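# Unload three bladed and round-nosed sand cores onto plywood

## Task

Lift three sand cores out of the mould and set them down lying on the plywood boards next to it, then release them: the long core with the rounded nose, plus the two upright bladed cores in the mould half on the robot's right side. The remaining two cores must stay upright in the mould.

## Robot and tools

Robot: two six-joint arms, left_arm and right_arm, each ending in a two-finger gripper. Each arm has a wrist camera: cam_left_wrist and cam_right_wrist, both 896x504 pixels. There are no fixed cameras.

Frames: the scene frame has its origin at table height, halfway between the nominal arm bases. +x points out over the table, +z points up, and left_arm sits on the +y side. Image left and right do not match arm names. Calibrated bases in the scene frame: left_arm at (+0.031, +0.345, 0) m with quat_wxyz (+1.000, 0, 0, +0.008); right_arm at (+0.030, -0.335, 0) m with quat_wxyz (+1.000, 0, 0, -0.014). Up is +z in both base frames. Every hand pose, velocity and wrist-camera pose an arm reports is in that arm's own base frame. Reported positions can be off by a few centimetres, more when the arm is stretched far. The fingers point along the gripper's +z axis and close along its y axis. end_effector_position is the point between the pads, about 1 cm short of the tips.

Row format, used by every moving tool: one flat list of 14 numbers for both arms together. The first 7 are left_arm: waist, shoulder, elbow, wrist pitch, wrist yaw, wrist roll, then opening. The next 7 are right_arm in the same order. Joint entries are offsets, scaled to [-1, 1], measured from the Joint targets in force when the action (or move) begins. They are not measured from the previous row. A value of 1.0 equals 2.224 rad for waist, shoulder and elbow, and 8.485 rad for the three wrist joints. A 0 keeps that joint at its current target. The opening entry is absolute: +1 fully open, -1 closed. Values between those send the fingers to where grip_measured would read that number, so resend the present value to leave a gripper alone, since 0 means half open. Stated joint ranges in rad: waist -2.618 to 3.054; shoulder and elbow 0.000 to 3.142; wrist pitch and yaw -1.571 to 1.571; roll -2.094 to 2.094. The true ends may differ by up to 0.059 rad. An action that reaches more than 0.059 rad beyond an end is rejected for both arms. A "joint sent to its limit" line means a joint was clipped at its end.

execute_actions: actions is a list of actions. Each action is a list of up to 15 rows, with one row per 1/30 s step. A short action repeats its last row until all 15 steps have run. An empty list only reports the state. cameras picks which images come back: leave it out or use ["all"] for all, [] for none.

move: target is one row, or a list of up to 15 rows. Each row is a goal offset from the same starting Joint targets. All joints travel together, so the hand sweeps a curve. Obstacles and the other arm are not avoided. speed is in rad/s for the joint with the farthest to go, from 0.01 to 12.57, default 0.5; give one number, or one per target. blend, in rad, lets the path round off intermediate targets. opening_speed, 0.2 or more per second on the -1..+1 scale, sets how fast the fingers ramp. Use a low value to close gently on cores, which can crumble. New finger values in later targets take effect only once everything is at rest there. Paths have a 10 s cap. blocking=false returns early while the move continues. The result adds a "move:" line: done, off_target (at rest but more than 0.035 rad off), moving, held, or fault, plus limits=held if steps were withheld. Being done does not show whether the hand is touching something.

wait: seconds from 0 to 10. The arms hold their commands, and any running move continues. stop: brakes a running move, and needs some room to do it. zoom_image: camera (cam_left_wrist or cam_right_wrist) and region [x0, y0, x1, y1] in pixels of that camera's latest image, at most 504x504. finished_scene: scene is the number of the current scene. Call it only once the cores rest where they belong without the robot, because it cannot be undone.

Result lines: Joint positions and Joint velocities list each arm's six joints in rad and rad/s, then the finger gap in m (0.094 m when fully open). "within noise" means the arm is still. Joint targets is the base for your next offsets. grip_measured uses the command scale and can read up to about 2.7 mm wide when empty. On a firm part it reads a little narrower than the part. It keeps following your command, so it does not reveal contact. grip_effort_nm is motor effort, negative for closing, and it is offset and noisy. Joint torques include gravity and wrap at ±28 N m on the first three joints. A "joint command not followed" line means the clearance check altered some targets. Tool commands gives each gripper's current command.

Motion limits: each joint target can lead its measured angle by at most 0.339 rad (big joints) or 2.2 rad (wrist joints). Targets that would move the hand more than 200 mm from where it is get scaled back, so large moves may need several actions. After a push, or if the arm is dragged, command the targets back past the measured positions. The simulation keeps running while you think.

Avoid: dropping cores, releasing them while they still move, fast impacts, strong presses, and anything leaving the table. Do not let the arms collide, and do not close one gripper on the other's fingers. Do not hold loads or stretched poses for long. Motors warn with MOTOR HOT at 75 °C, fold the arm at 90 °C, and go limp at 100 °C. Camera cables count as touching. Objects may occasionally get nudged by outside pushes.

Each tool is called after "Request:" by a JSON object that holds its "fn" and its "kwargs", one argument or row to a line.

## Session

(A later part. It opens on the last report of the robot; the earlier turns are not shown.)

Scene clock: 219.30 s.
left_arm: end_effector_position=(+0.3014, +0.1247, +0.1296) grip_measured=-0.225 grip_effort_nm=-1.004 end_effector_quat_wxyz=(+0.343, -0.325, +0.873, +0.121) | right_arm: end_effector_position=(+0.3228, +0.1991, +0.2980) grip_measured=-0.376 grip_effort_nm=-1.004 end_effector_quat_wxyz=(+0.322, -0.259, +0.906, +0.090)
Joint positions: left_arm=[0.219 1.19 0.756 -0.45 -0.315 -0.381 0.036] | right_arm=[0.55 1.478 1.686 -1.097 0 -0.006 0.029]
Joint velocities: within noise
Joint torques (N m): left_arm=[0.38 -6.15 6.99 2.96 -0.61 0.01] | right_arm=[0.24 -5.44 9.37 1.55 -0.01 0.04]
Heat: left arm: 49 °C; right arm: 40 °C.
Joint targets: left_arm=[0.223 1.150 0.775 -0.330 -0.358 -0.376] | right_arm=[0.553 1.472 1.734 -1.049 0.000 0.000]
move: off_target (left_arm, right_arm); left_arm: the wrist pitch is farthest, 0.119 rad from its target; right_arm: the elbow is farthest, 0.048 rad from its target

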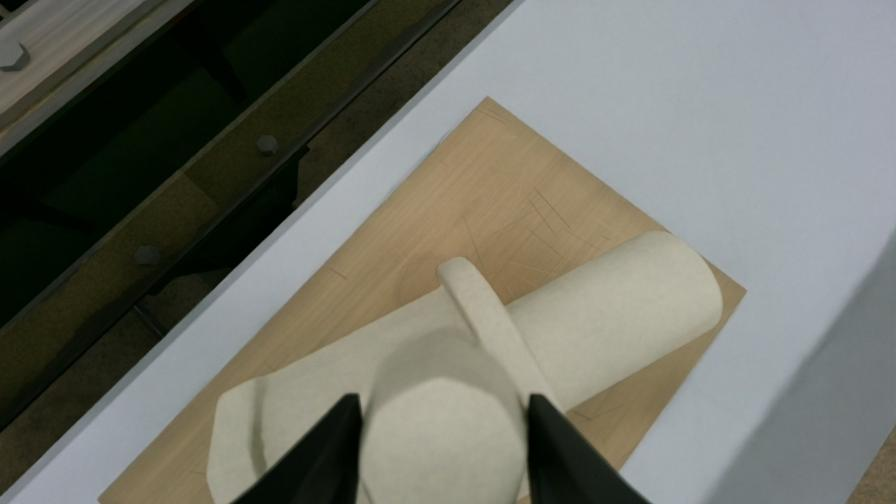

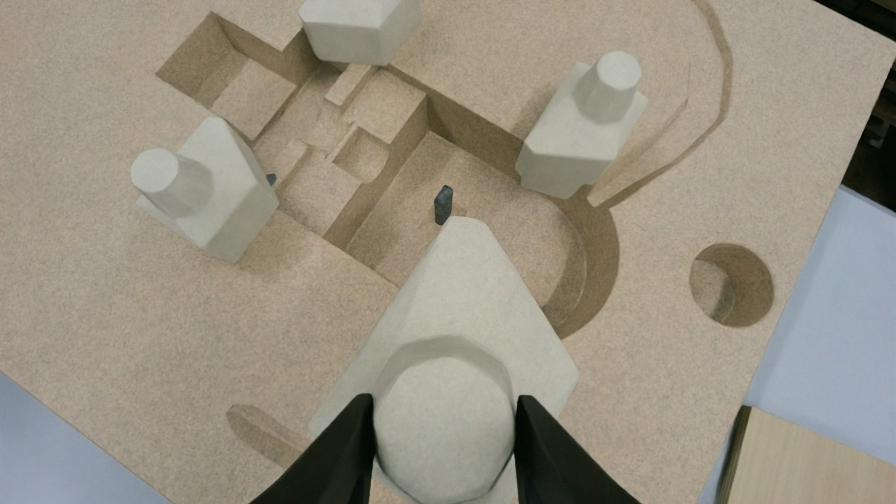

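Request:
{"fn": "move", "kwargs": {
  "target": [0,0,-0.018,0.0047,0,0,-0.5,0,0,0,0,0,0,-0.5],
  "speed": 0.08,
  "cameras": []
}}

Request:
{"fn": "move", "kwargs": {
  "target": [0,0,-0.012,0.0031,0,0,-0.5,0,0,0,0,0,0,-0.5],
  "speed": 0.06,
  "cameras": ["cam_left_wrist"]
}}

Scene clock: 223.70 s.
left_arm: end_effector_position=(+0.2996, +0.1243, +0.1203) grip_measured=-0.225 grip_effort_nm=-0.999 end_effector_quat_wxyz=(+0.344, -0.325, +0.873, +0.120) | right_arm: end_effector_position=(+0.3228, +0.1991, +0.2979) grip_measured=-0.376 grip_effort_nm=-1.009 end_effector_quat_wxyz=(+0.322, -0.259, +0.906, +0.090)
Joint positions: left_arm=[0.219 1.19 0.718 -0.411 -0.315 -0.381 0.036] | right_arm=[0.55 1.478 1.686 -1.097 0 -0.006 0.029]
Joint velocities: within noise
Joint torques (N m): left_arm=[0.31 -6.19 6.86 2.94 -0.64 0] | right_arm=[0.25 -5.48 9.35 1.56 0 0.03]
Heat: left arm: 50 °C; right arm: 40 °C.
Joint targets: left_arm=[0.223 1.150 0.736 -0.290 -0.358 -0.376] | right_arm=[0.553 1.472 1.734 -1.049 0.000 0.000]
move: off_target (left_arm, right_arm); left_arm: the wrist pitch is farthest, 0.121 rad from its target; right_arm: the elbow is farthest, 0.048 rad from its target
No camera images: "cameras" was empty.

Scene clock: 224.70 s.
left_arm: end_effector_position=(+0.2980, +0.1239, +0.1138) grip_measured=-0.225 grip_effort_nm=-1.004 end_effector_quat_wxyz=(+0.343, -0.325, +0.873, +0.121) | right_arm: end_effector_position=(+0.3228, +0.1991, +0.2979) grip_measured=-0.376 grip_effort_nm=-1.009 end_effector_quat_wxyz=(+0.322, -0.259, +0.906, +0.090)
Joint positions: left_arm=[0.219 1.19 0.691 -0.385 -0.315 -0.38 0.036] | right_arm=[0.55 1.478 1.686 -1.097 0 -0.006 0.029]
Joint velocities: within noise
Joint torques (N m): left_arm=[0.35 -6.11 6.75 2.97 -0.63 0] | right_arm=[0.25 -5.45 9.36 1.55 -0.01 0.03]
Heat: left arm: 50 °C; right arm: 40 °C.
Joint targets: left_arm=[0.223 1.150 0.709 -0.264 -0.358 -0.375] | right_arm=[0.553 1.472 1.734 -1.049 0.000 0.000]
move: off_target (left_arm, right_arm); left_arm: the wrist pitch is farthest, 0.121 rad from its target; right_arm: the elbow is farthest, 0.048 rad from its target
Images, in order (width x height): cam_left_wrist 896x504.

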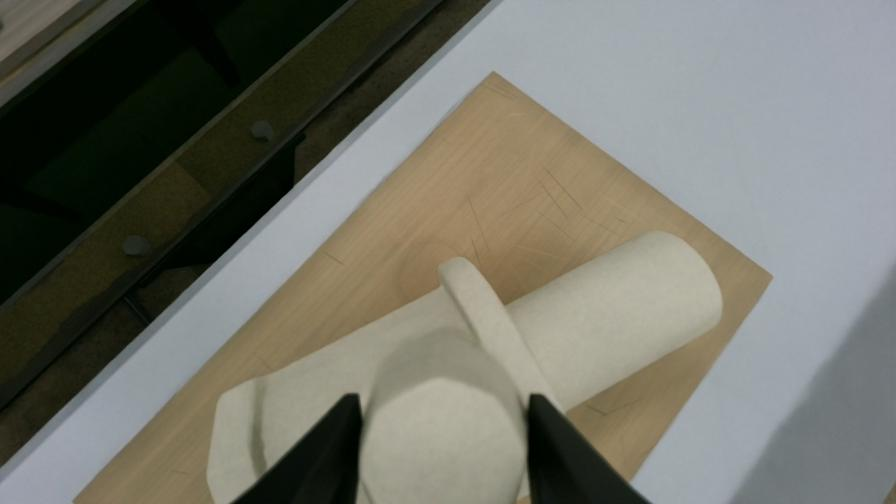

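Request:
{"fn": "move", "kwargs": {
  "target": [0,0,-0.012,0.0031,0,0,-0.5,0,0,0,0,0,0,-0.5],
  "speed": 0.06,
  "cameras": []
}}

Request:
{"fn": "move", "kwargs": {
  "target": [0,0,-0.012,0.0031,0,0,-0.5,0,0,0,0,0,0,-0.5],
  "speed": 0.06,
  "cameras": ["cam_left_wrist"]
}}

Scene clock: 228.77 s.
left_arm: end_effector_position=(+0.2994, +0.1250, +0.1116) grip_measured=-0.225 grip_effort_nm=-0.999 end_effector_quat_wxyz=(+0.351, -0.324, +0.870, +0.122) | right_arm: end_effector_position=(+0.3228, +0.1991, +0.2979) grip_measured=-0.376 grip_effort_nm=-1.004 end_effector_quat_wxyz=(+0.322, -0.259, +0.906, +0.090)
Joint positions: left_arm=[0.219 1.19 0.67 -0.346 -0.32 -0.376 0.036] | right_arm=[0.55 1.478 1.686 -1.097 0 -0.006 0.029]
Joint velocities: within noise
Joint torques (N m): left_arm=[0.36 -6.05 6.2 2.83 -0.59 -0.06] | right_arm=[0.25 -5.46 9.37 1.55 -0.01 0.04]
Heat: left arm: 50 °C; right arm: 41 °C.
Joint targets: left_arm=[0.223 1.150 0.682 -0.238 -0.358 -0.375] | right_arm=[0.553 1.472 1.734 -1.049 0.000 0.000]
move: off_target (left_arm, right_arm); left_arm: the wrist pitch is farthest, 0.109 rad from its target; right_arm: the elbow is farthest, 0.048 rad from its target
No camera images: "cameras" was empty.

Scene clock: 229.53 s.
left_arm: end_effector_position=(+0.3001, +0.1266, +0.1109) grip_measured=-0.225 grip_effort_nm=-0.999 end_effector_quat_wxyz=(+0.360, -0.325, +0.865, +0.125) | right_arm: end_effector_position=(+0.3228, +0.1991, +0.2979) grip_measured=-0.376 grip_effort_nm=-1.004 end_effector_quat_wxyz=(+0.322, -0.259, +0.906, +0.090)
Joint positions: left_arm=[0.219 1.186 0.651 -0.312 -0.328 -0.375 0.036] | right_arm=[0.55 1.478 1.686 -1.097 0 -0.006 0.029]
Joint velocities: within noise
Joint torques (N m): left_arm=[0.34 -5.64 5.56 2.79 -0.5 -0.08] | right_arm=[0.25 -5.45 9.36 1.55 0 0.04]
Heat: left arm: 50 °C; right arm: 41 °C.
Joint targets: left_arm=[0.223 1.150 0.655 -0.211 -0.358 -0.376] | right_arm=[0.553 1.472 1.734 -1.049 0.000 0.000]
move: off_target (left_arm, right_arm); left_arm: the wrist pitch is farthest, 0.100 rad from its target; right_arm: the elbow is farthest, 0.048 rad from its target
Images, in order (width x height): cam_left_wrist 896x504.

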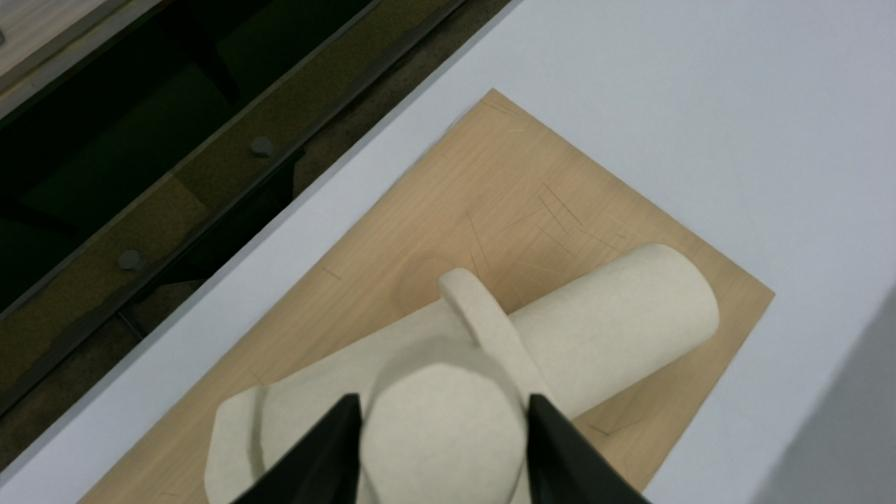

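Request:
{"fn": "move", "kwargs": {
  "target": [0,0.004,-0.010,0.0,0,0,-0.5,0,0,0,0,0,0,-0.5],
  "speed": 0.06,
  "cameras": []
}}

Request:
{"fn": "move", "kwargs": {
  "target": [0,0,0,0,0,0,0.35,0,0,0,0,0,0,-0.5],
  "opening_speed": 0.3,
  "cameras": ["cam_left_wrist"]
}}

Scene clock: 236.03 s.
left_arm: end_effector_position=(+0.3002, +0.1285, +0.1103) grip_measured=-0.225 grip_effort_nm=-0.994 end_effector_quat_wxyz=(+0.366, -0.327, +0.861, +0.129) | right_arm: end_effector_position=(+0.3228, +0.1991, +0.2979) grip_measured=-0.376 grip_effort_nm=-1.009 end_effector_quat_wxyz=(+0.322, -0.259, +0.906, +0.090)
Joint positions: left_arm=[0.219 1.183 0.636 -0.286 -0.339 -0.375 0.036] | right_arm=[0.55 1.478 1.686 -1.097 0 -0.006 0.029]
Joint velocities: within noise
Joint torques (N m): left_arm=[0.21 -4.83 5.14 2.5 -0.37 -0.07] | right_arm=[0.27 -5.46 9.36 1.55 -0.01 0.03]
Heat: left arm: 51 °C; right arm: 41 °C.
Joint targets: left_arm=[0.223 1.159 0.633 -0.211 -0.359 -0.376] | right_arm=[0.553 1.472 1.734 -1.049 0.000 0.000]
move: off_target (left_arm, right_arm); left_arm: the wrist pitch is farthest, 0.075 rad from its target; right_arm: the elbow is farthest, 0.048 rad from its target
No camera images: "cameras" was empty.

Scene clock: 239.07 s.
left_arm: end_effector_position=(+0.3086, +0.1307, +0.1184) grip_measured=+0.348 grip_effort_nm=0.144 end_effector_quat_wxyz=(+0.390, -0.329, +0.851, +0.126) | right_arm: end_effector_position=(+0.3228, +0.1991, +0.2979) grip_measured=-0.376 grip_effort_nm=-1.009 end_effector_quat_wxyz=(+0.322, -0.259, +0.906, +0.090)
Joint positions: left_arm=[0.219 1.183 0.634 -0.233 -0.34 -0.375 0.063] | right_arm=[0.55 1.478 1.686 -1.097 0 -0.006 0.029]
Joint velocities: within noise
Joint torques (N m): left_arm=[0.4 -4.79 5.3 1.99 -0.34 -0.08] | right_arm=[0.25 -5.48 9.35 1.55 0 0.03]
Heat: left arm: 50 °C; right arm: 41 °C.
Joint targets: left_arm=[0.223 1.159 0.633 -0.211 -0.359 -0.376] | right_arm=[0.553 1.472 1.734 -1.049 0.000 0.000]
move: off_target (right_arm); right_arm: the elbow is farthest, 0.048 rad from its target
Images, in order (width x height): cam_left_wrist 896x504.

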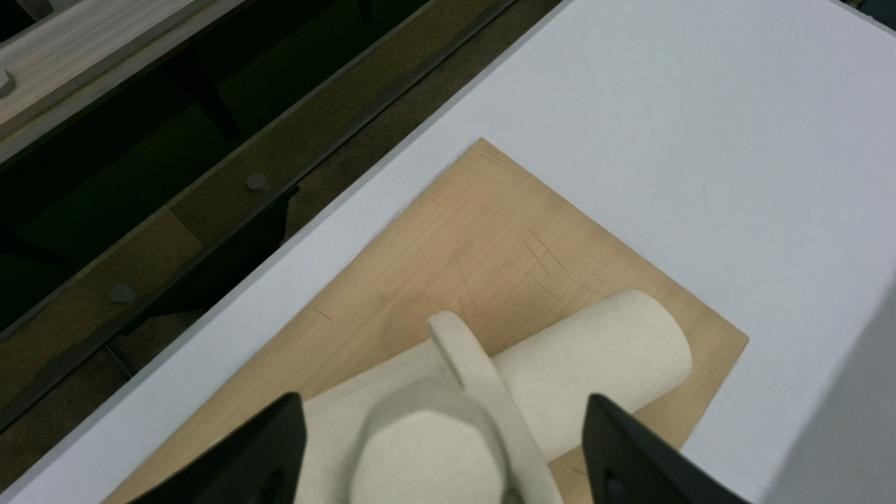

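Request:
{"fn": "move", "kwargs": {
  "target": [0,-0.1574,0,-0.0413,0,0,0.35,0,0,0,0,0,0,-0.5],
  "speed": 0.2
}}

Scene clock: 246.30 s.
left_arm: end_effector_position=(+0.2471, +0.1170, +0.1630) grip_measured=+0.348 grip_effort_nm=0.139 end_effector_quat_wxyz=(+0.405, -0.329, +0.844, +0.124) | right_arm: end_effector_position=(+0.3228, +0.1991, +0.2979) grip_measured=-0.376 grip_effort_nm=-1.004 end_effector_quat_wxyz=(+0.322, -0.259, +0.906, +0.090)
Joint positions: left_arm=[0.219 0.822 0.634 -0.561 -0.341 -0.375 0.063] | right_arm=[0.55 1.478 1.686 -1.097 0 -0.006 0.029]
Joint velocities: within noise
Joint torques (N m): left_arm=[0.36 -1.7 5.53 1.8 -0.33 -0.06] | right_arm=[0.23 -5.48 9.33 1.55 -0.01 0.03]
Heat: left arm: 48 °C; right arm: 41 °C.
Joint targets: left_arm=[0.223 0.808 0.633 -0.562 -0.358 -0.376] | right_arm=[0.553 1.472 1.734 -1.049 0.000 0.000]
move: off_target (right_arm); right_arm: the elbow is farthest, 0.048 rad from its target

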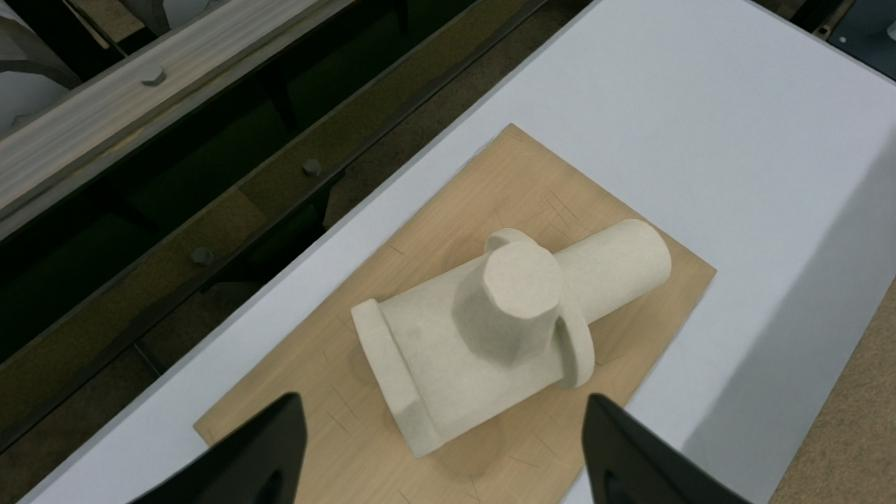

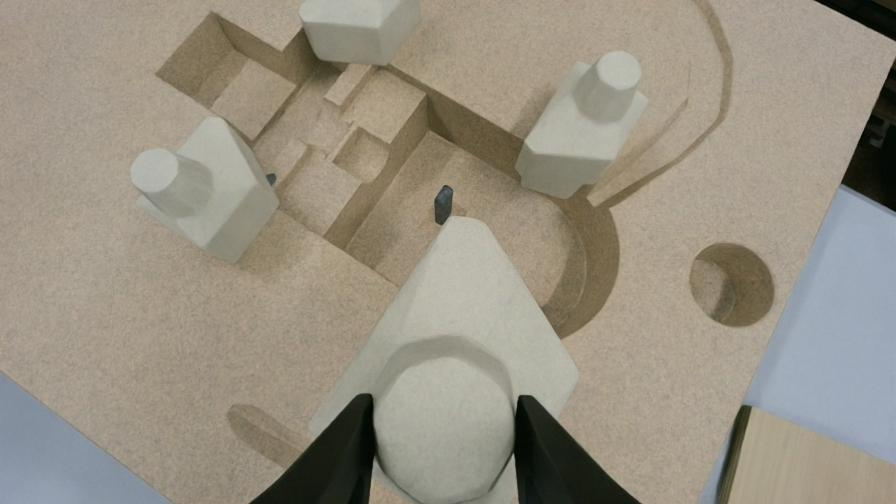

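Request:
{"fn": "move", "kwargs": {
  "target": [-0.5274,0.0863,0.2999,0.0014,0.0422,0.0443,1,0,0,0,0,0,0,-0.5],
  "speed": 0.6,
  "cameras": ["cam_left_wrist"]
}}

Scene clock: 254.27 s.
left_arm: end_effector_position=(+0.1977, -0.2688, +0.3983) grip_measured=+0.998 grip_effort_nm=0.144 end_effector_quat_wxyz=(+0.538, +0.358, +0.713, -0.273) | right_arm: end_effector_position=(+0.3228, +0.1991, +0.2979) grip_measured=-0.376 grip_effort_nm=-1.004 end_effector_quat_wxyz=(+0.322, -0.259, +0.906, +0.090)
Joint positions: left_arm=[-0.944 0.994 1.278 -0.56 -0.008 -0.007 0.094] | right_arm=[0.55 1.478 1.686 -1.097 0 -0.006 0.029]
Joint velocities: within noise
Joint torques (N m): left_arm=[-0.47 -0.96 7.04 2.32 0.09 0.02] | right_arm=[0.27 -5.45 9.35 1.55 0 0.03]
Heat: left arm: 46 °C; right arm: 41 °C.
Joint targets: left_arm=[-0.950 1.000 1.300 -0.550 0.000 0.000] | right_arm=[0.553 1.472 1.734 -1.049 0.000 0.000]
move: off_target (right_arm); right_arm: the elbow is farthest, 0.048 rad from its target
Images, in order (width x height): cam_left_wrist 896x504.

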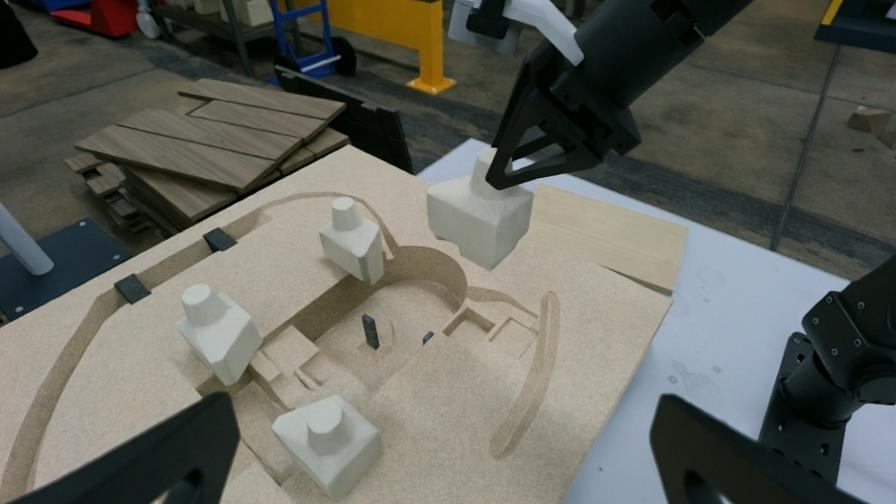

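Request:
{"fn": "zoom_image", "kwargs": {
  "camera": "cam_left_wrist",
  "region": [370, 80, 610, 300]
}}

Scaled by 2.100.

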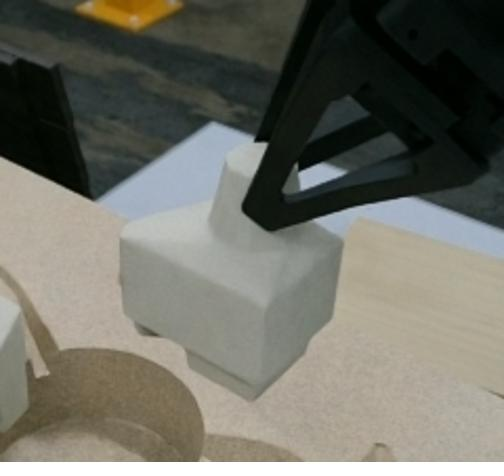

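Request:
{"fn": "move", "kwargs": {
  "target": [0,0,-0.3597,0.1355,0,0,1,0,-0.1349,0,0.0471,0,0,-0.5],
  "speed": 0.4,
  "cameras": ["cam_left_wrist"]
}}

Request:
{"fn": "zoom_image", "kwargs": {
  "camera": "cam_left_wrist",
  "region": [350, 0, 750, 300]
}}

Scene clock: 269.37 s.
left_arm: end_effector_position=(+0.2179, -0.2969, +0.3005) grip_measured=+0.998 grip_effort_nm=0.134 end_effector_quat_wxyz=(+0.658, +0.303, +0.603, -0.335) | right_arm: end_effector_position=(+0.3002, +0.1853, +0.4623) grip_measured=-0.376 grip_effort_nm=-1.004 end_effector_quat_wxyz=(+0.578, -0.220, +0.769, +0.161)
Joint positions: left_arm=[-0.944 0.994 0.507 0.577 -0.007 -0.006 0.094] | right_arm=[0.55 1.203 1.686 -0.767 0 -0.006 0.029]
Joint velocities: within noise
Joint torques (N m): left_arm=[-0.43 -1.55 5.18 2.43 0.1 0.01] | right_arm=[0.28 -5 8.95 2.65 -0.01 0.03]
Heat: left arm: 48 °C; right arm: 43 °C.
Joint targets: left_arm=[-0.950 1.000 0.500 0.600 0.000 0.000] | right_arm=[0.553 1.171 1.734 -0.649 0.000 0.000]
move: off_target (right_arm); right_arm: the wrist pitch is farthest, 0.117 rad from its target
Images, in order (width x height): cam_left_wrist 896x504.

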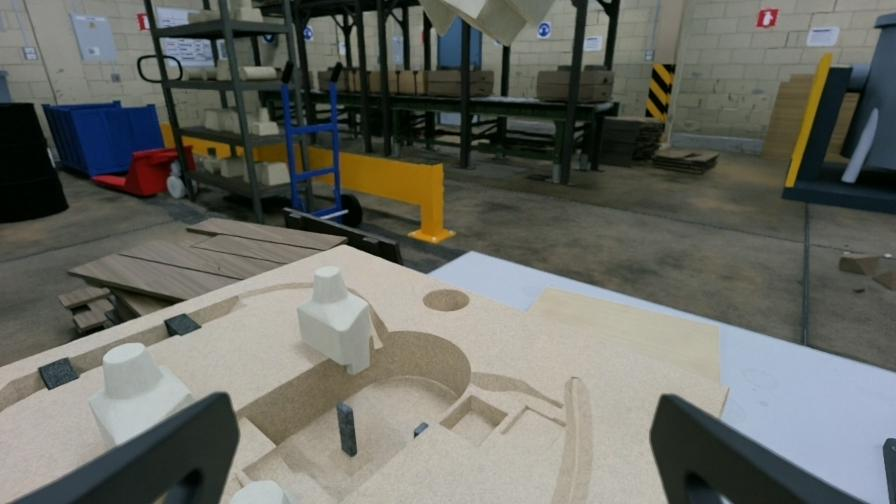

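Scaled by 1.260.

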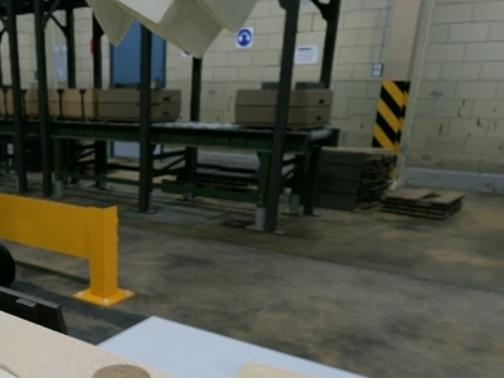

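Tilting the left camera up to see the underside.

Request:
{"fn": "move", "kwargs": {
  "target": [0,0,0,0.04,0,0,1,0,0,0,0,0,0,-0.5],
  "cameras": ["cam_left_wrist"]
}}

Request:
{"fn": "zoom_image", "kwargs": {
  "camera": "cam_left_wrist",
  "region": [350, 50, 650, 300]
}}

Scene clock: 272.90 s.
left_arm: end_effector_position=(+0.2050, -0.2791, +0.3828) grip_measured=+0.998 grip_effort_nm=0.134 end_effector_quat_wxyz=(+0.751, +0.241, +0.481, -0.383) | right_arm: end_effector_position=(+0.3002, +0.1853, +0.4623) grip_measured=-0.376 grip_effort_nm=-1.009 end_effector_quat_wxyz=(+0.578, -0.220, +0.769, +0.161)
Joint positions: left_arm=[-0.944 0.994 0.507 0.921 -0.007 -0.004 0.094] | right_arm=[0.55 1.203 1.686 -0.767 0 -0.006 0.029]
Joint velocities: within noise
Joint torques (N m): left_arm=[-0.46 -1.29 4.88 2.11 0.1 -0.01] | right_arm=[0.25 -4.98 8.94 2.64 -0.01 0.03]
Heat: left arm: 47 °C; right arm: 45 °C.
Joint targets: left_arm=[-0.950 1.000 0.500 0.939 0.000 0.000] | right_arm=[0.553 1.171 1.734 -0.649 0.000 0.000]
move: off_target (right_arm); right_arm: the wrist pitch is farthest, 0.118 rad from its target
Images, in order (width x height): cam_left_wrist 896x504.

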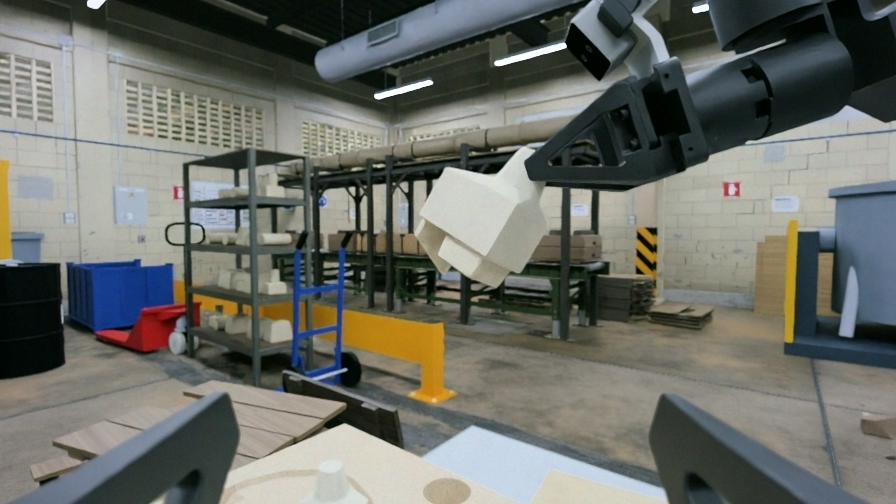

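Scaled by 1.680.

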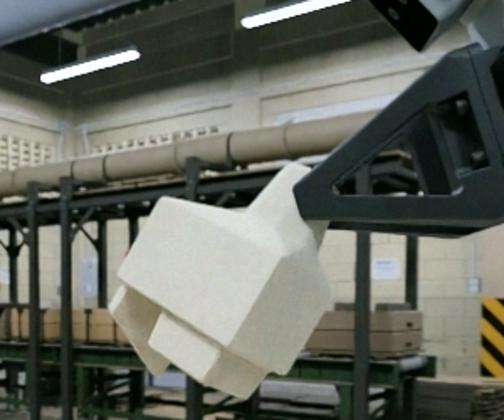

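Request:
{"fn": "move", "kwargs": {
  "target": [
    [-0.1124,0,0,-0.0753,0,0,1,-0.3795,0.1353,0,-0.0471,0,0,-0.5],
    [-0.1124,0,0,-0.0753,0,0,1,-0.3795,0.1295,-0.1016,-0.0224,0,0,-0.5],
    [-0.1124,0,0,-0.0753,0,0,1,-0.3795,0.1187,-0.2851,0.0235,0,0,-0.5]
  ],
  "speed": [0.5,0.3,0.2],
  "blend": [0.05,0.05,0]
}}

Scene clock: 287.37 s.
left_arm: end_effector_position=(+0.1366, -0.3379, +0.2298) grip_measured=+0.998 grip_effort_nm=0.134 end_effector_quat_wxyz=(+0.526, +0.431, +0.642, -0.355) | right_arm: end_effector_position=(+0.3797, -0.1130, +0.1468) grip_measured=-0.376 grip_effort_nm=-1.004 end_effector_quat_wxyz=(+0.317, +0.135, +0.938, -0.048)
Joint positions: left_arm=[-1.193 0.994 0.507 0.291 -0.007 -0.004 0.094] | right_arm=[-0.29 1.479 1.091 -0.53 0.003 -0.005 0.029]
Joint velocities: within noise
Joint torques (N m): left_arm=[-0.53 -1.58 5.2 2.32 0.11 -0.02] | right_arm=[-0.09 -9.13 6.67 1.82 -0.03 0.03]
Heat: left arm: 47 °C; right arm: 49 °C.
Joint targets: left_arm=[-1.200 1.000 0.500 0.300 -0.001 0.000] | right_arm=[-0.291 1.435 1.100 -0.450 0.000 0.001]
move: off_target (right_arm); right_arm: the wrist pitch is farthest, 0.081 rad from its target

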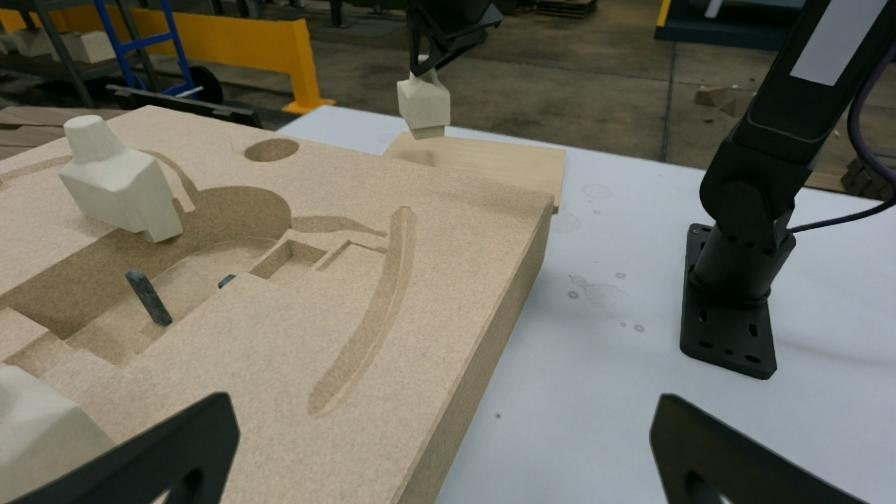

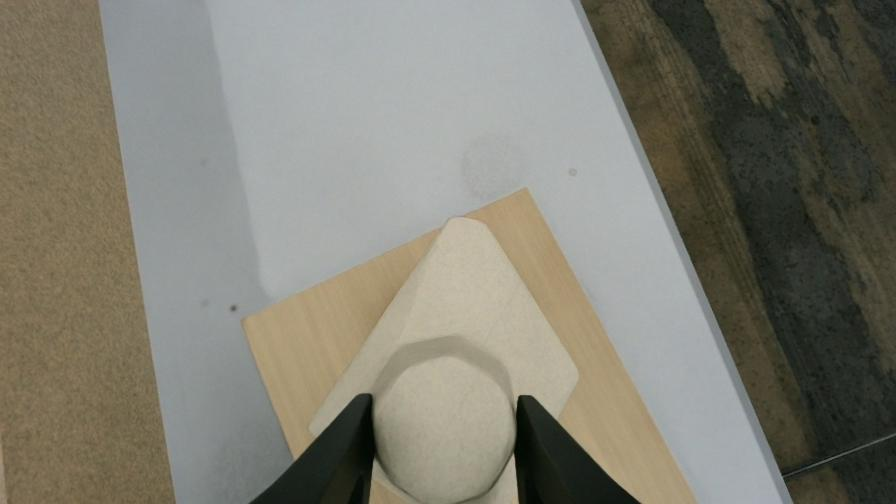

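Request:
{"fn": "move", "kwargs": {
  "target": [0,0,0,0,0,0,1,0,0,-0.036,0.0118,0,0,-0.5],
  "speed": 0.1,
  "cameras": []
}}

Request:
{"fn": "move", "kwargs": {
  "target": [0,0,0,0,0,0,1,0,0,-0.012,0.0031,0,0,-0.5],
  "speed": 0.06
}}

Request:
{"fn": "zoom_image", "kwargs": {
  "camera": "cam_left_wrist",
  "region": [350, 50, 600, 250]
}}

Scene clock: 292.63 s.
left_arm: end_effector_position=(+0.1366, -0.3379, +0.2298) grip_measured=+0.998 grip_effort_nm=0.144 end_effector_quat_wxyz=(+0.526, +0.431, +0.642, -0.355) | right_arm: end_effector_position=(+0.3797, -0.1130, +0.1303) grip_measured=-0.376 grip_effort_nm=-1.004 end_effector_quat_wxyz=(+0.326, +0.135, +0.935, -0.050)
Joint positions: left_arm=[-1.193 0.994 0.507 0.291 -0.007 -0.004 0.094] | right_arm=[-0.29 1.479 1.013 -0.433 0.003 -0.005 0.029]
Joint velocities: within noise
Joint torques (N m): left_arm=[-0.51 -1.52 5.2 2.33 0.1 0] | right_arm=[-0.06 -9.1 6.5 1.87 -0.03 0.02]
Heat: left arm: 47 °C; right arm: 48 °C.
Joint targets: left_arm=[-1.200 1.000 0.500 0.301 -0.001 0.000] | right_arm=[-0.291 1.435 1.020 -0.350 0.000 0.001]
move: off_target (right_arm); right_arm: the wrist pitch is farthest, 0.083 rad from its target
No camera images: "cameras" was empty.

Scene clock: 293.47 s.
left_arm: end_effector_position=(+0.1366, -0.3379, +0.2298) grip_measured=+0.998 grip_effort_nm=0.129 end_effector_quat_wxyz=(+0.526, +0.431, +0.642, -0.355) | right_arm: end_effector_position=(+0.3784, -0.1126, +0.1242) grip_measured=-0.376 grip_effort_nm=-1.004 end_effector_quat_wxyz=(+0.326, +0.135, +0.934, -0.050)
Joint positions: left_arm=[-1.193 0.994 0.507 0.291 -0.007 -0.004 0.094] | right_arm=[-0.29 1.479 0.987 -0.407 0.003 -0.005 0.029]
Joint velocities: within noise
Joint torques (N m): left_arm=[-0.5 -1.54 5.3 2.3 0.1 -0.01] | right_arm=[-0.06 -9.06 6.35 1.85 -0.03 0.02]
Heat: left arm: 47 °C; right arm: 48 °C.
Joint targets: left_arm=[-1.200 1.000 0.500 0.301 -0.001 0.000] | right_arm=[-0.291 1.435 0.993 -0.324 0.000 0.001]
move: off_target (right_arm); right_arm: the wrist pitch is farthest, 0.083 rad from its target

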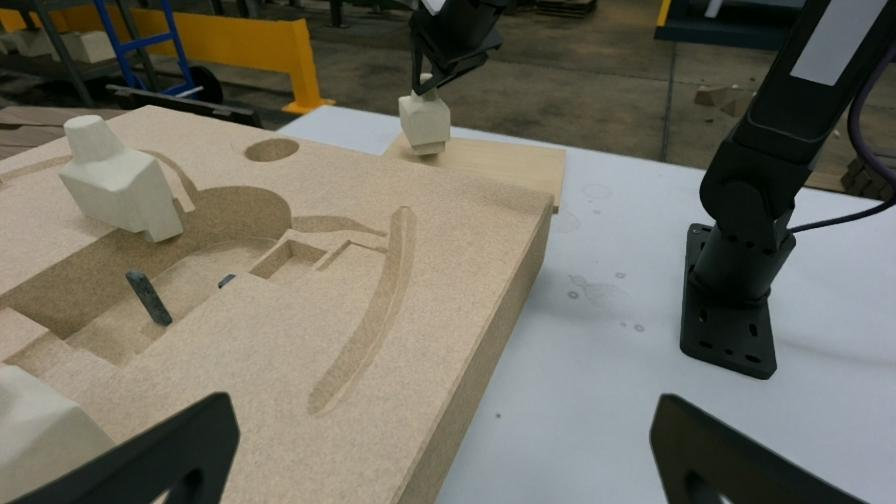

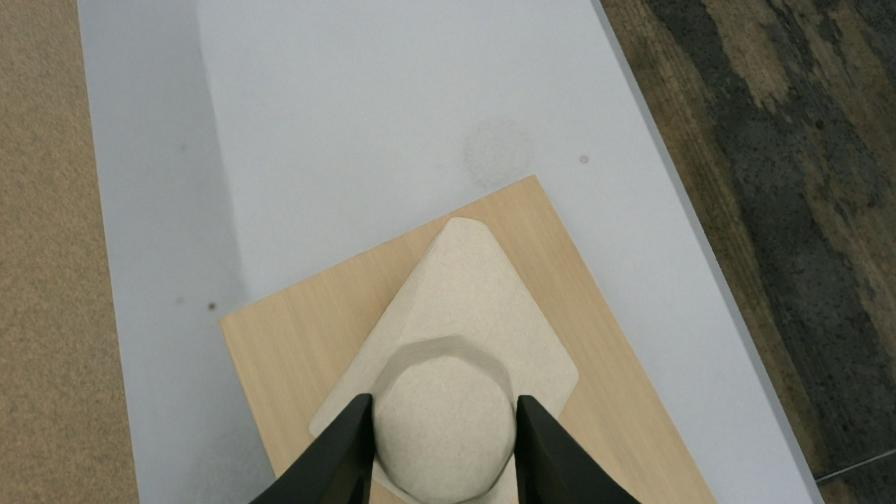

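Scaled by 2.016.

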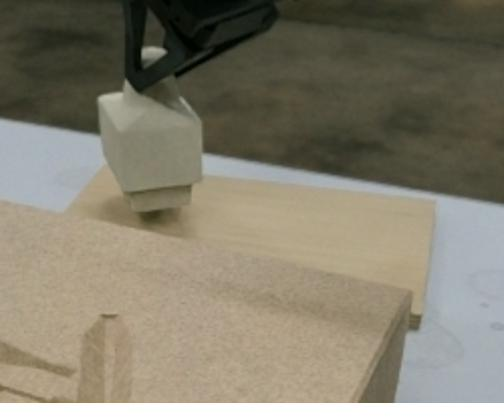

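Request:
{"fn": "move", "kwargs": {
  "target": [0,0,0,0,0,0,1,0,0,-0.012,0.0031,0,0,-0.5],
  "speed": 0.06,
  "cameras": []
}}

Request:
{"fn": "move", "kwargs": {
  "target": [0,0,0,0,0,0,1,0,0,-0.012,0.0031,0,0,-0.5],
  "speed": 0.06,
  "cameras": ["cam_left_wrist"]
}}

Request:
{"fn": "zoom_image", "kwargs": {
  "camera": "cam_left_wrist",
  "region": [350, 50, 600, 250]
}}

Scene clock: 296.93 s.
left_arm: end_effector_position=(+0.1366, -0.3379, +0.2298) grip_measured=+0.998 grip_effort_nm=0.144 end_effector_quat_wxyz=(+0.526, +0.431, +0.642, -0.355) | right_arm: end_effector_position=(+0.3798, -0.1130, +0.1236) grip_measured=-0.376 grip_effort_nm=-1.004 end_effector_quat_wxyz=(+0.336, +0.134, +0.931, -0.051)
Joint positions: left_arm=[-1.193 0.994 0.507 0.291 -0.007 -0.004 0.094] | right_arm=[-0.29 1.473 0.966 -0.371 0.003 -0.005 0.029]
Joint velocities: within noise
Joint torques (N m): left_arm=[-0.53 -1.52 5.27 2.34 0.09 -0.01] | right_arm=[-0.06 -8.51 5.86 1.83 -0.03 0.02]
Heat: left arm: 48 °C; right arm: 48 °C.
Joint targets: left_arm=[-1.200 1.000 0.500 0.301 -0.001 0.000] | right_arm=[-0.291 1.435 0.966 -0.297 0.000 0.001]
move: off_target (right_arm); right_arm: the wrist pitch is farthest, 0.074 rad from its target
No camera images: "cameras" was empty.

Scene clock: 297.80 s.
left_arm: end_effector_position=(+0.1366, -0.3379, +0.2298) grip_measured=+0.998 grip_effort_nm=0.134 end_effector_quat_wxyz=(+0.526, +0.431, +0.642, -0.355) | right_arm: end_effector_position=(+0.3810, -0.1134, +0.1227) grip_measured=-0.376 grip_effort_nm=-0.999 end_effector_quat_wxyz=(+0.345, +0.134, +0.927, -0.053)
Joint positions: left_arm=[-1.193 0.994 0.507 0.291 -0.007 -0.004 0.094] | right_arm=[-0.29 1.468 0.944 -0.333 0.003 -0.005 0.029]
Joint velocities: within noise
Joint torques (N m): left_arm=[-0.57 -1.61 5.24 2.34 0.1 -0.03] | right_arm=[-0.08 -7.97 5.74 1.73 -0.04 0.02]
Heat: left arm: 48 °C; right arm: 48 °C.
Joint targets: left_arm=[-1.200 1.000 0.500 0.301 -0.001 0.000] | right_arm=[-0.291 1.435 0.939 -0.271 0.000 0.001]
move: off_target (right_arm); right_arm: the wrist pitch is farthest, 0.062 rad from its target
Images, in order (width x height): cam_left_wrist 896x504.

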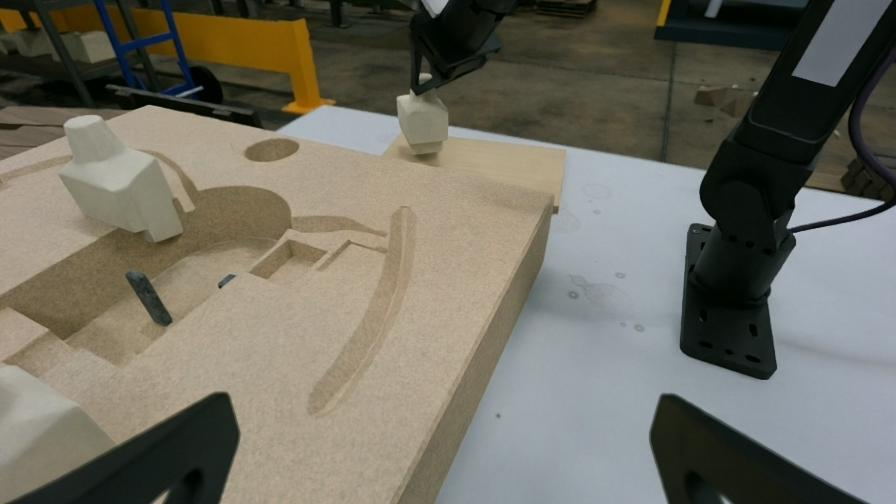

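Scaled by 2.016.

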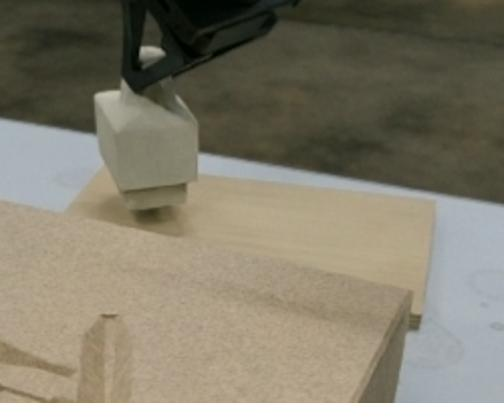

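Request:
{"fn": "move", "kwargs": {
  "target": [
    [0,0,0,0,0,0,1,0,0,0.1124,-0.0295,0,0,-0.5],
    [0,0,0,0,0,0,1,-0.1066,-0.1956,-0.1637,0.0508,-0.0308,0.2293,-0.5]
  ],
  "speed": [0.2,0.5],
  "blend": 0.03
}}

Request:
{"fn": "zoom_image", "kwargs": {
  "camera": "cam_left_wrist",
  "region": [300, 0, 750, 300]
}}

Scene clock: 356.63 s.
left_arm: end_effector_position=(+0.1366, -0.3379, +0.2297) grip_measured=+0.998 grip_effort_nm=0.134 end_effector_quat_wxyz=(+0.526, +0.431, +0.642, -0.355) | right_arm: end_effector_position=(+0.3284, -0.1366, +0.1882) grip_measured=-0.376 grip_effort_nm=-1.004 end_effector_quat_wxyz=(+0.341, +0.762, +0.343, +0.430)
Joint positions: left_arm=[-1.193 0.994 0.507 0.29 -0.007 -0.004 0.094] | right_arm=[-0.522 1.037 0.566 0.048 -0.251 1.937 0.029]
Joint velocities: within noise
Joint torques (N m): left_arm=[-0.49 -1.55 5.26 2.33 0.11 -0.01] | right_arm=[-0.58 -5.39 7.04 2.51 -0.17 0.06]
Heat: left arm: 49 °C; right arm: 47 °C.
Joint targets: left_arm=[-1.200 1.000 0.500 0.300 -0.001 0.000] | right_arm=[-0.529 1.000 0.575 0.160 -0.261 1.946]
move: off_target (right_arm); right_arm: the wrist pitch is farthest, 0.112 rad from its target

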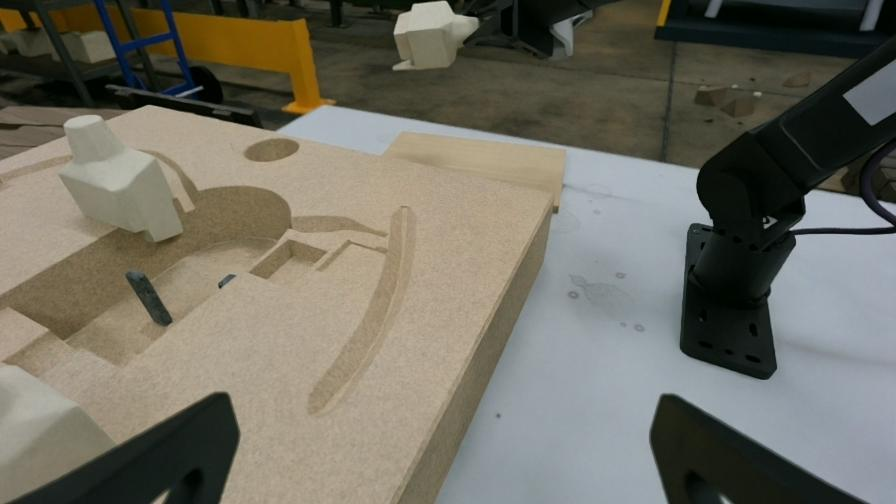

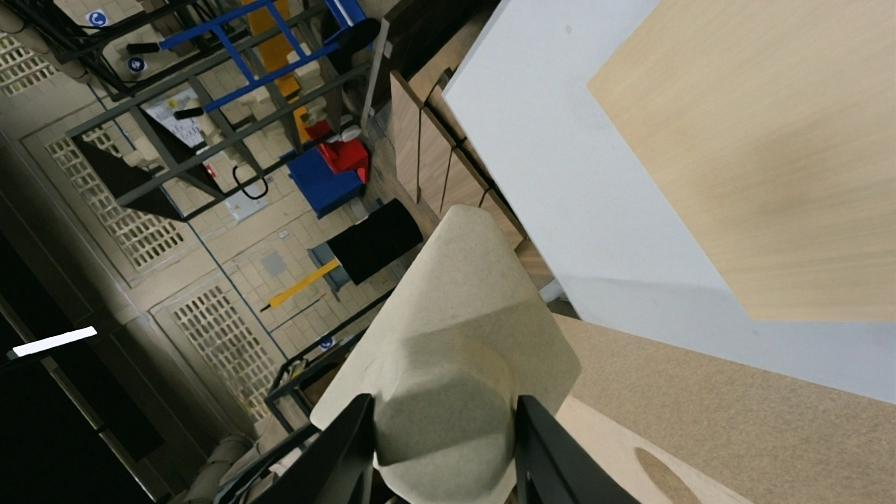

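Scaled by 1.120.

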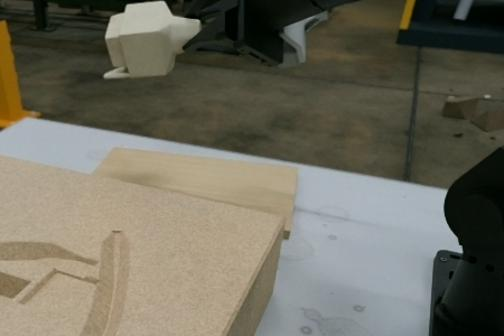

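Request:
{"fn": "move", "kwargs": {
  "target": [0,0,0,0,0,0,1,0,0.1924,-0.1529,0.0943,0,0,-0.5],
  "speed": 0.2
}}

Request:
{"fn": "zoom_image", "kwargs": {
  "camera": "cam_left_wrist",
  "region": [300, 0, 750, 300]
}}

Scene clock: 370.83 s.
left_arm: end_effector_position=(+0.1366, -0.3379, +0.2297) grip_measured=+0.998 grip_effort_nm=0.134 end_effector_quat_wxyz=(+0.526, +0.431, +0.642, -0.355) | right_arm: end_effector_position=(+0.3299, -0.1368, +0.0860) grip_measured=-0.376 grip_effort_nm=-1.004 end_effector_quat_wxyz=(+0.358, +0.747, +0.339, +0.446)
Joint positions: left_arm=[-1.193 0.994 0.507 0.29 -0.007 -0.004 0.094] | right_arm=[-0.522 1.434 0.228 0.841 -0.254 1.942 0.029]
Joint velocities: within noise
Joint torques (N m): left_arm=[-0.5 -1.65 5.23 2.32 0.09 -0.01] | right_arm=[-0.59 -3.95 4.94 2.62 -0.15 0]
Heat: left arm: 49 °C; right arm: 51 °C.
Joint targets: left_arm=[-1.200 1.000 0.500 0.300 -0.001 0.000] | right_arm=[-0.529 1.428 0.235 0.960 -0.262 1.946]
move: off_target (right_arm); right_arm: the wrist pitch is farthest, 0.119 rad from its target

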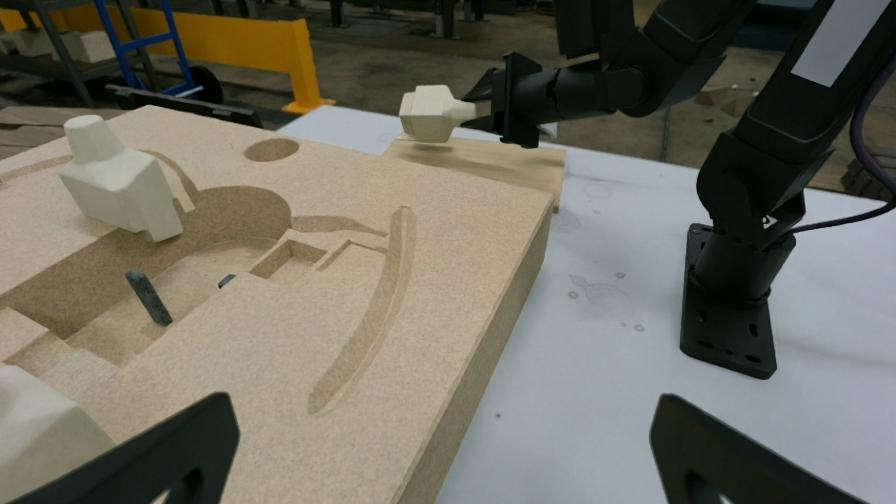

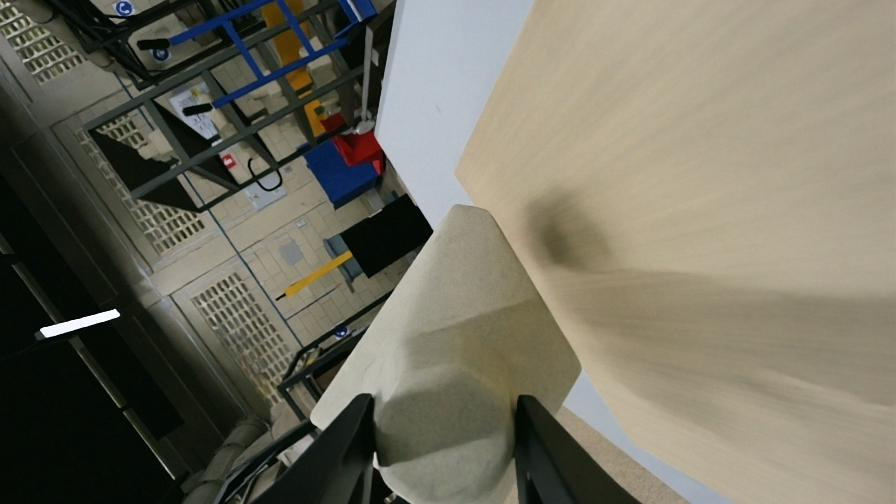

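Scaled by 1.120.

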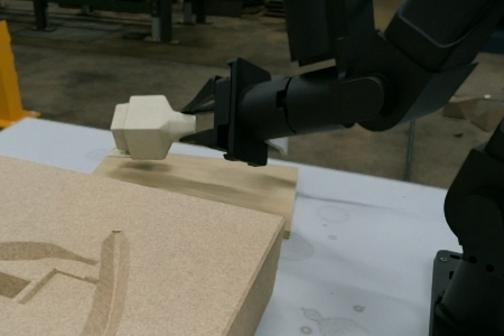

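Request:
{"fn": "move", "kwargs": {
  "target": [0,0,0,0,0,0,1,0,0.056,-0.0101,0.0173,0,0,-0.5],
  "speed": 0.1,
  "cameras": ["cam_left_wrist"]
}}

Request:
{"fn": "zoom_image", "kwargs": {
  "camera": "cam_left_wrist",
  "region": [350, 50, 600, 250]
}}

Scene clock: 380.83 s.
left_arm: end_effector_position=(+0.1366, -0.3379, +0.2297) grip_measured=+0.998 grip_effort_nm=0.134 end_effector_quat_wxyz=(+0.526, +0.431, +0.642, -0.355) | right_arm: end_effector_position=(+0.3310, -0.1374, +0.0704) grip_measured=-0.376 grip_effort_nm=-1.004 end_effector_quat_wxyz=(+0.359, +0.746, +0.339, +0.447)
Joint positions: left_arm=[-1.193 0.994 0.507 0.29 -0.007 -0.004 0.094] | right_arm=[-0.522 1.557 0.207 0.987 -0.254 1.944 0.029]
Joint velocities: within noise
Joint torques (N m): left_arm=[-0.51 -1.62 5.27 2.32 0.11 0] | right_arm=[-0.58 -4.22 4.18 2.65 -0.12 -0.01]
Heat: left arm: 49 °C; right arm: 54 °C.
Joint targets: left_arm=[-1.200 1.000 0.500 0.300 -0.001 0.000] | right_arm=[-0.529 1.553 0.213 1.107 -0.261 1.946]
move: off_target (right_arm); right_arm: the wrist pitch is farthest, 0.120 rad from its target
Images, in order (width x height): cam_left_wrist 896x504.

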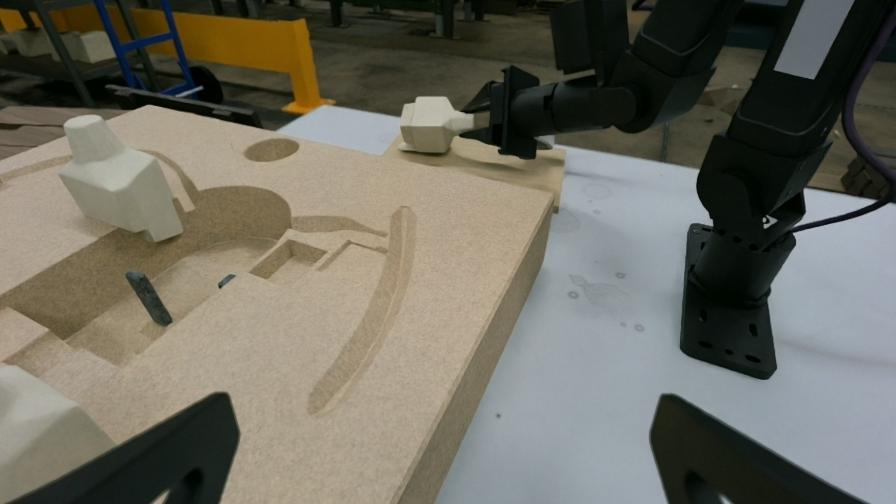

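Scaled by 2.016.

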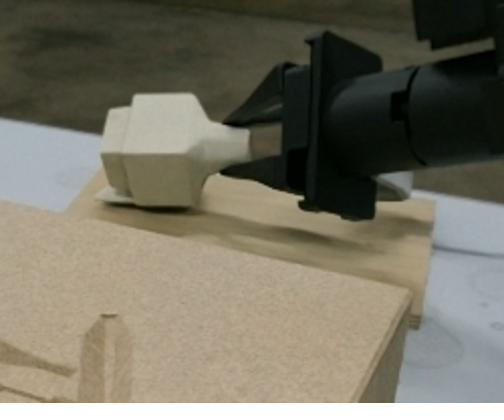

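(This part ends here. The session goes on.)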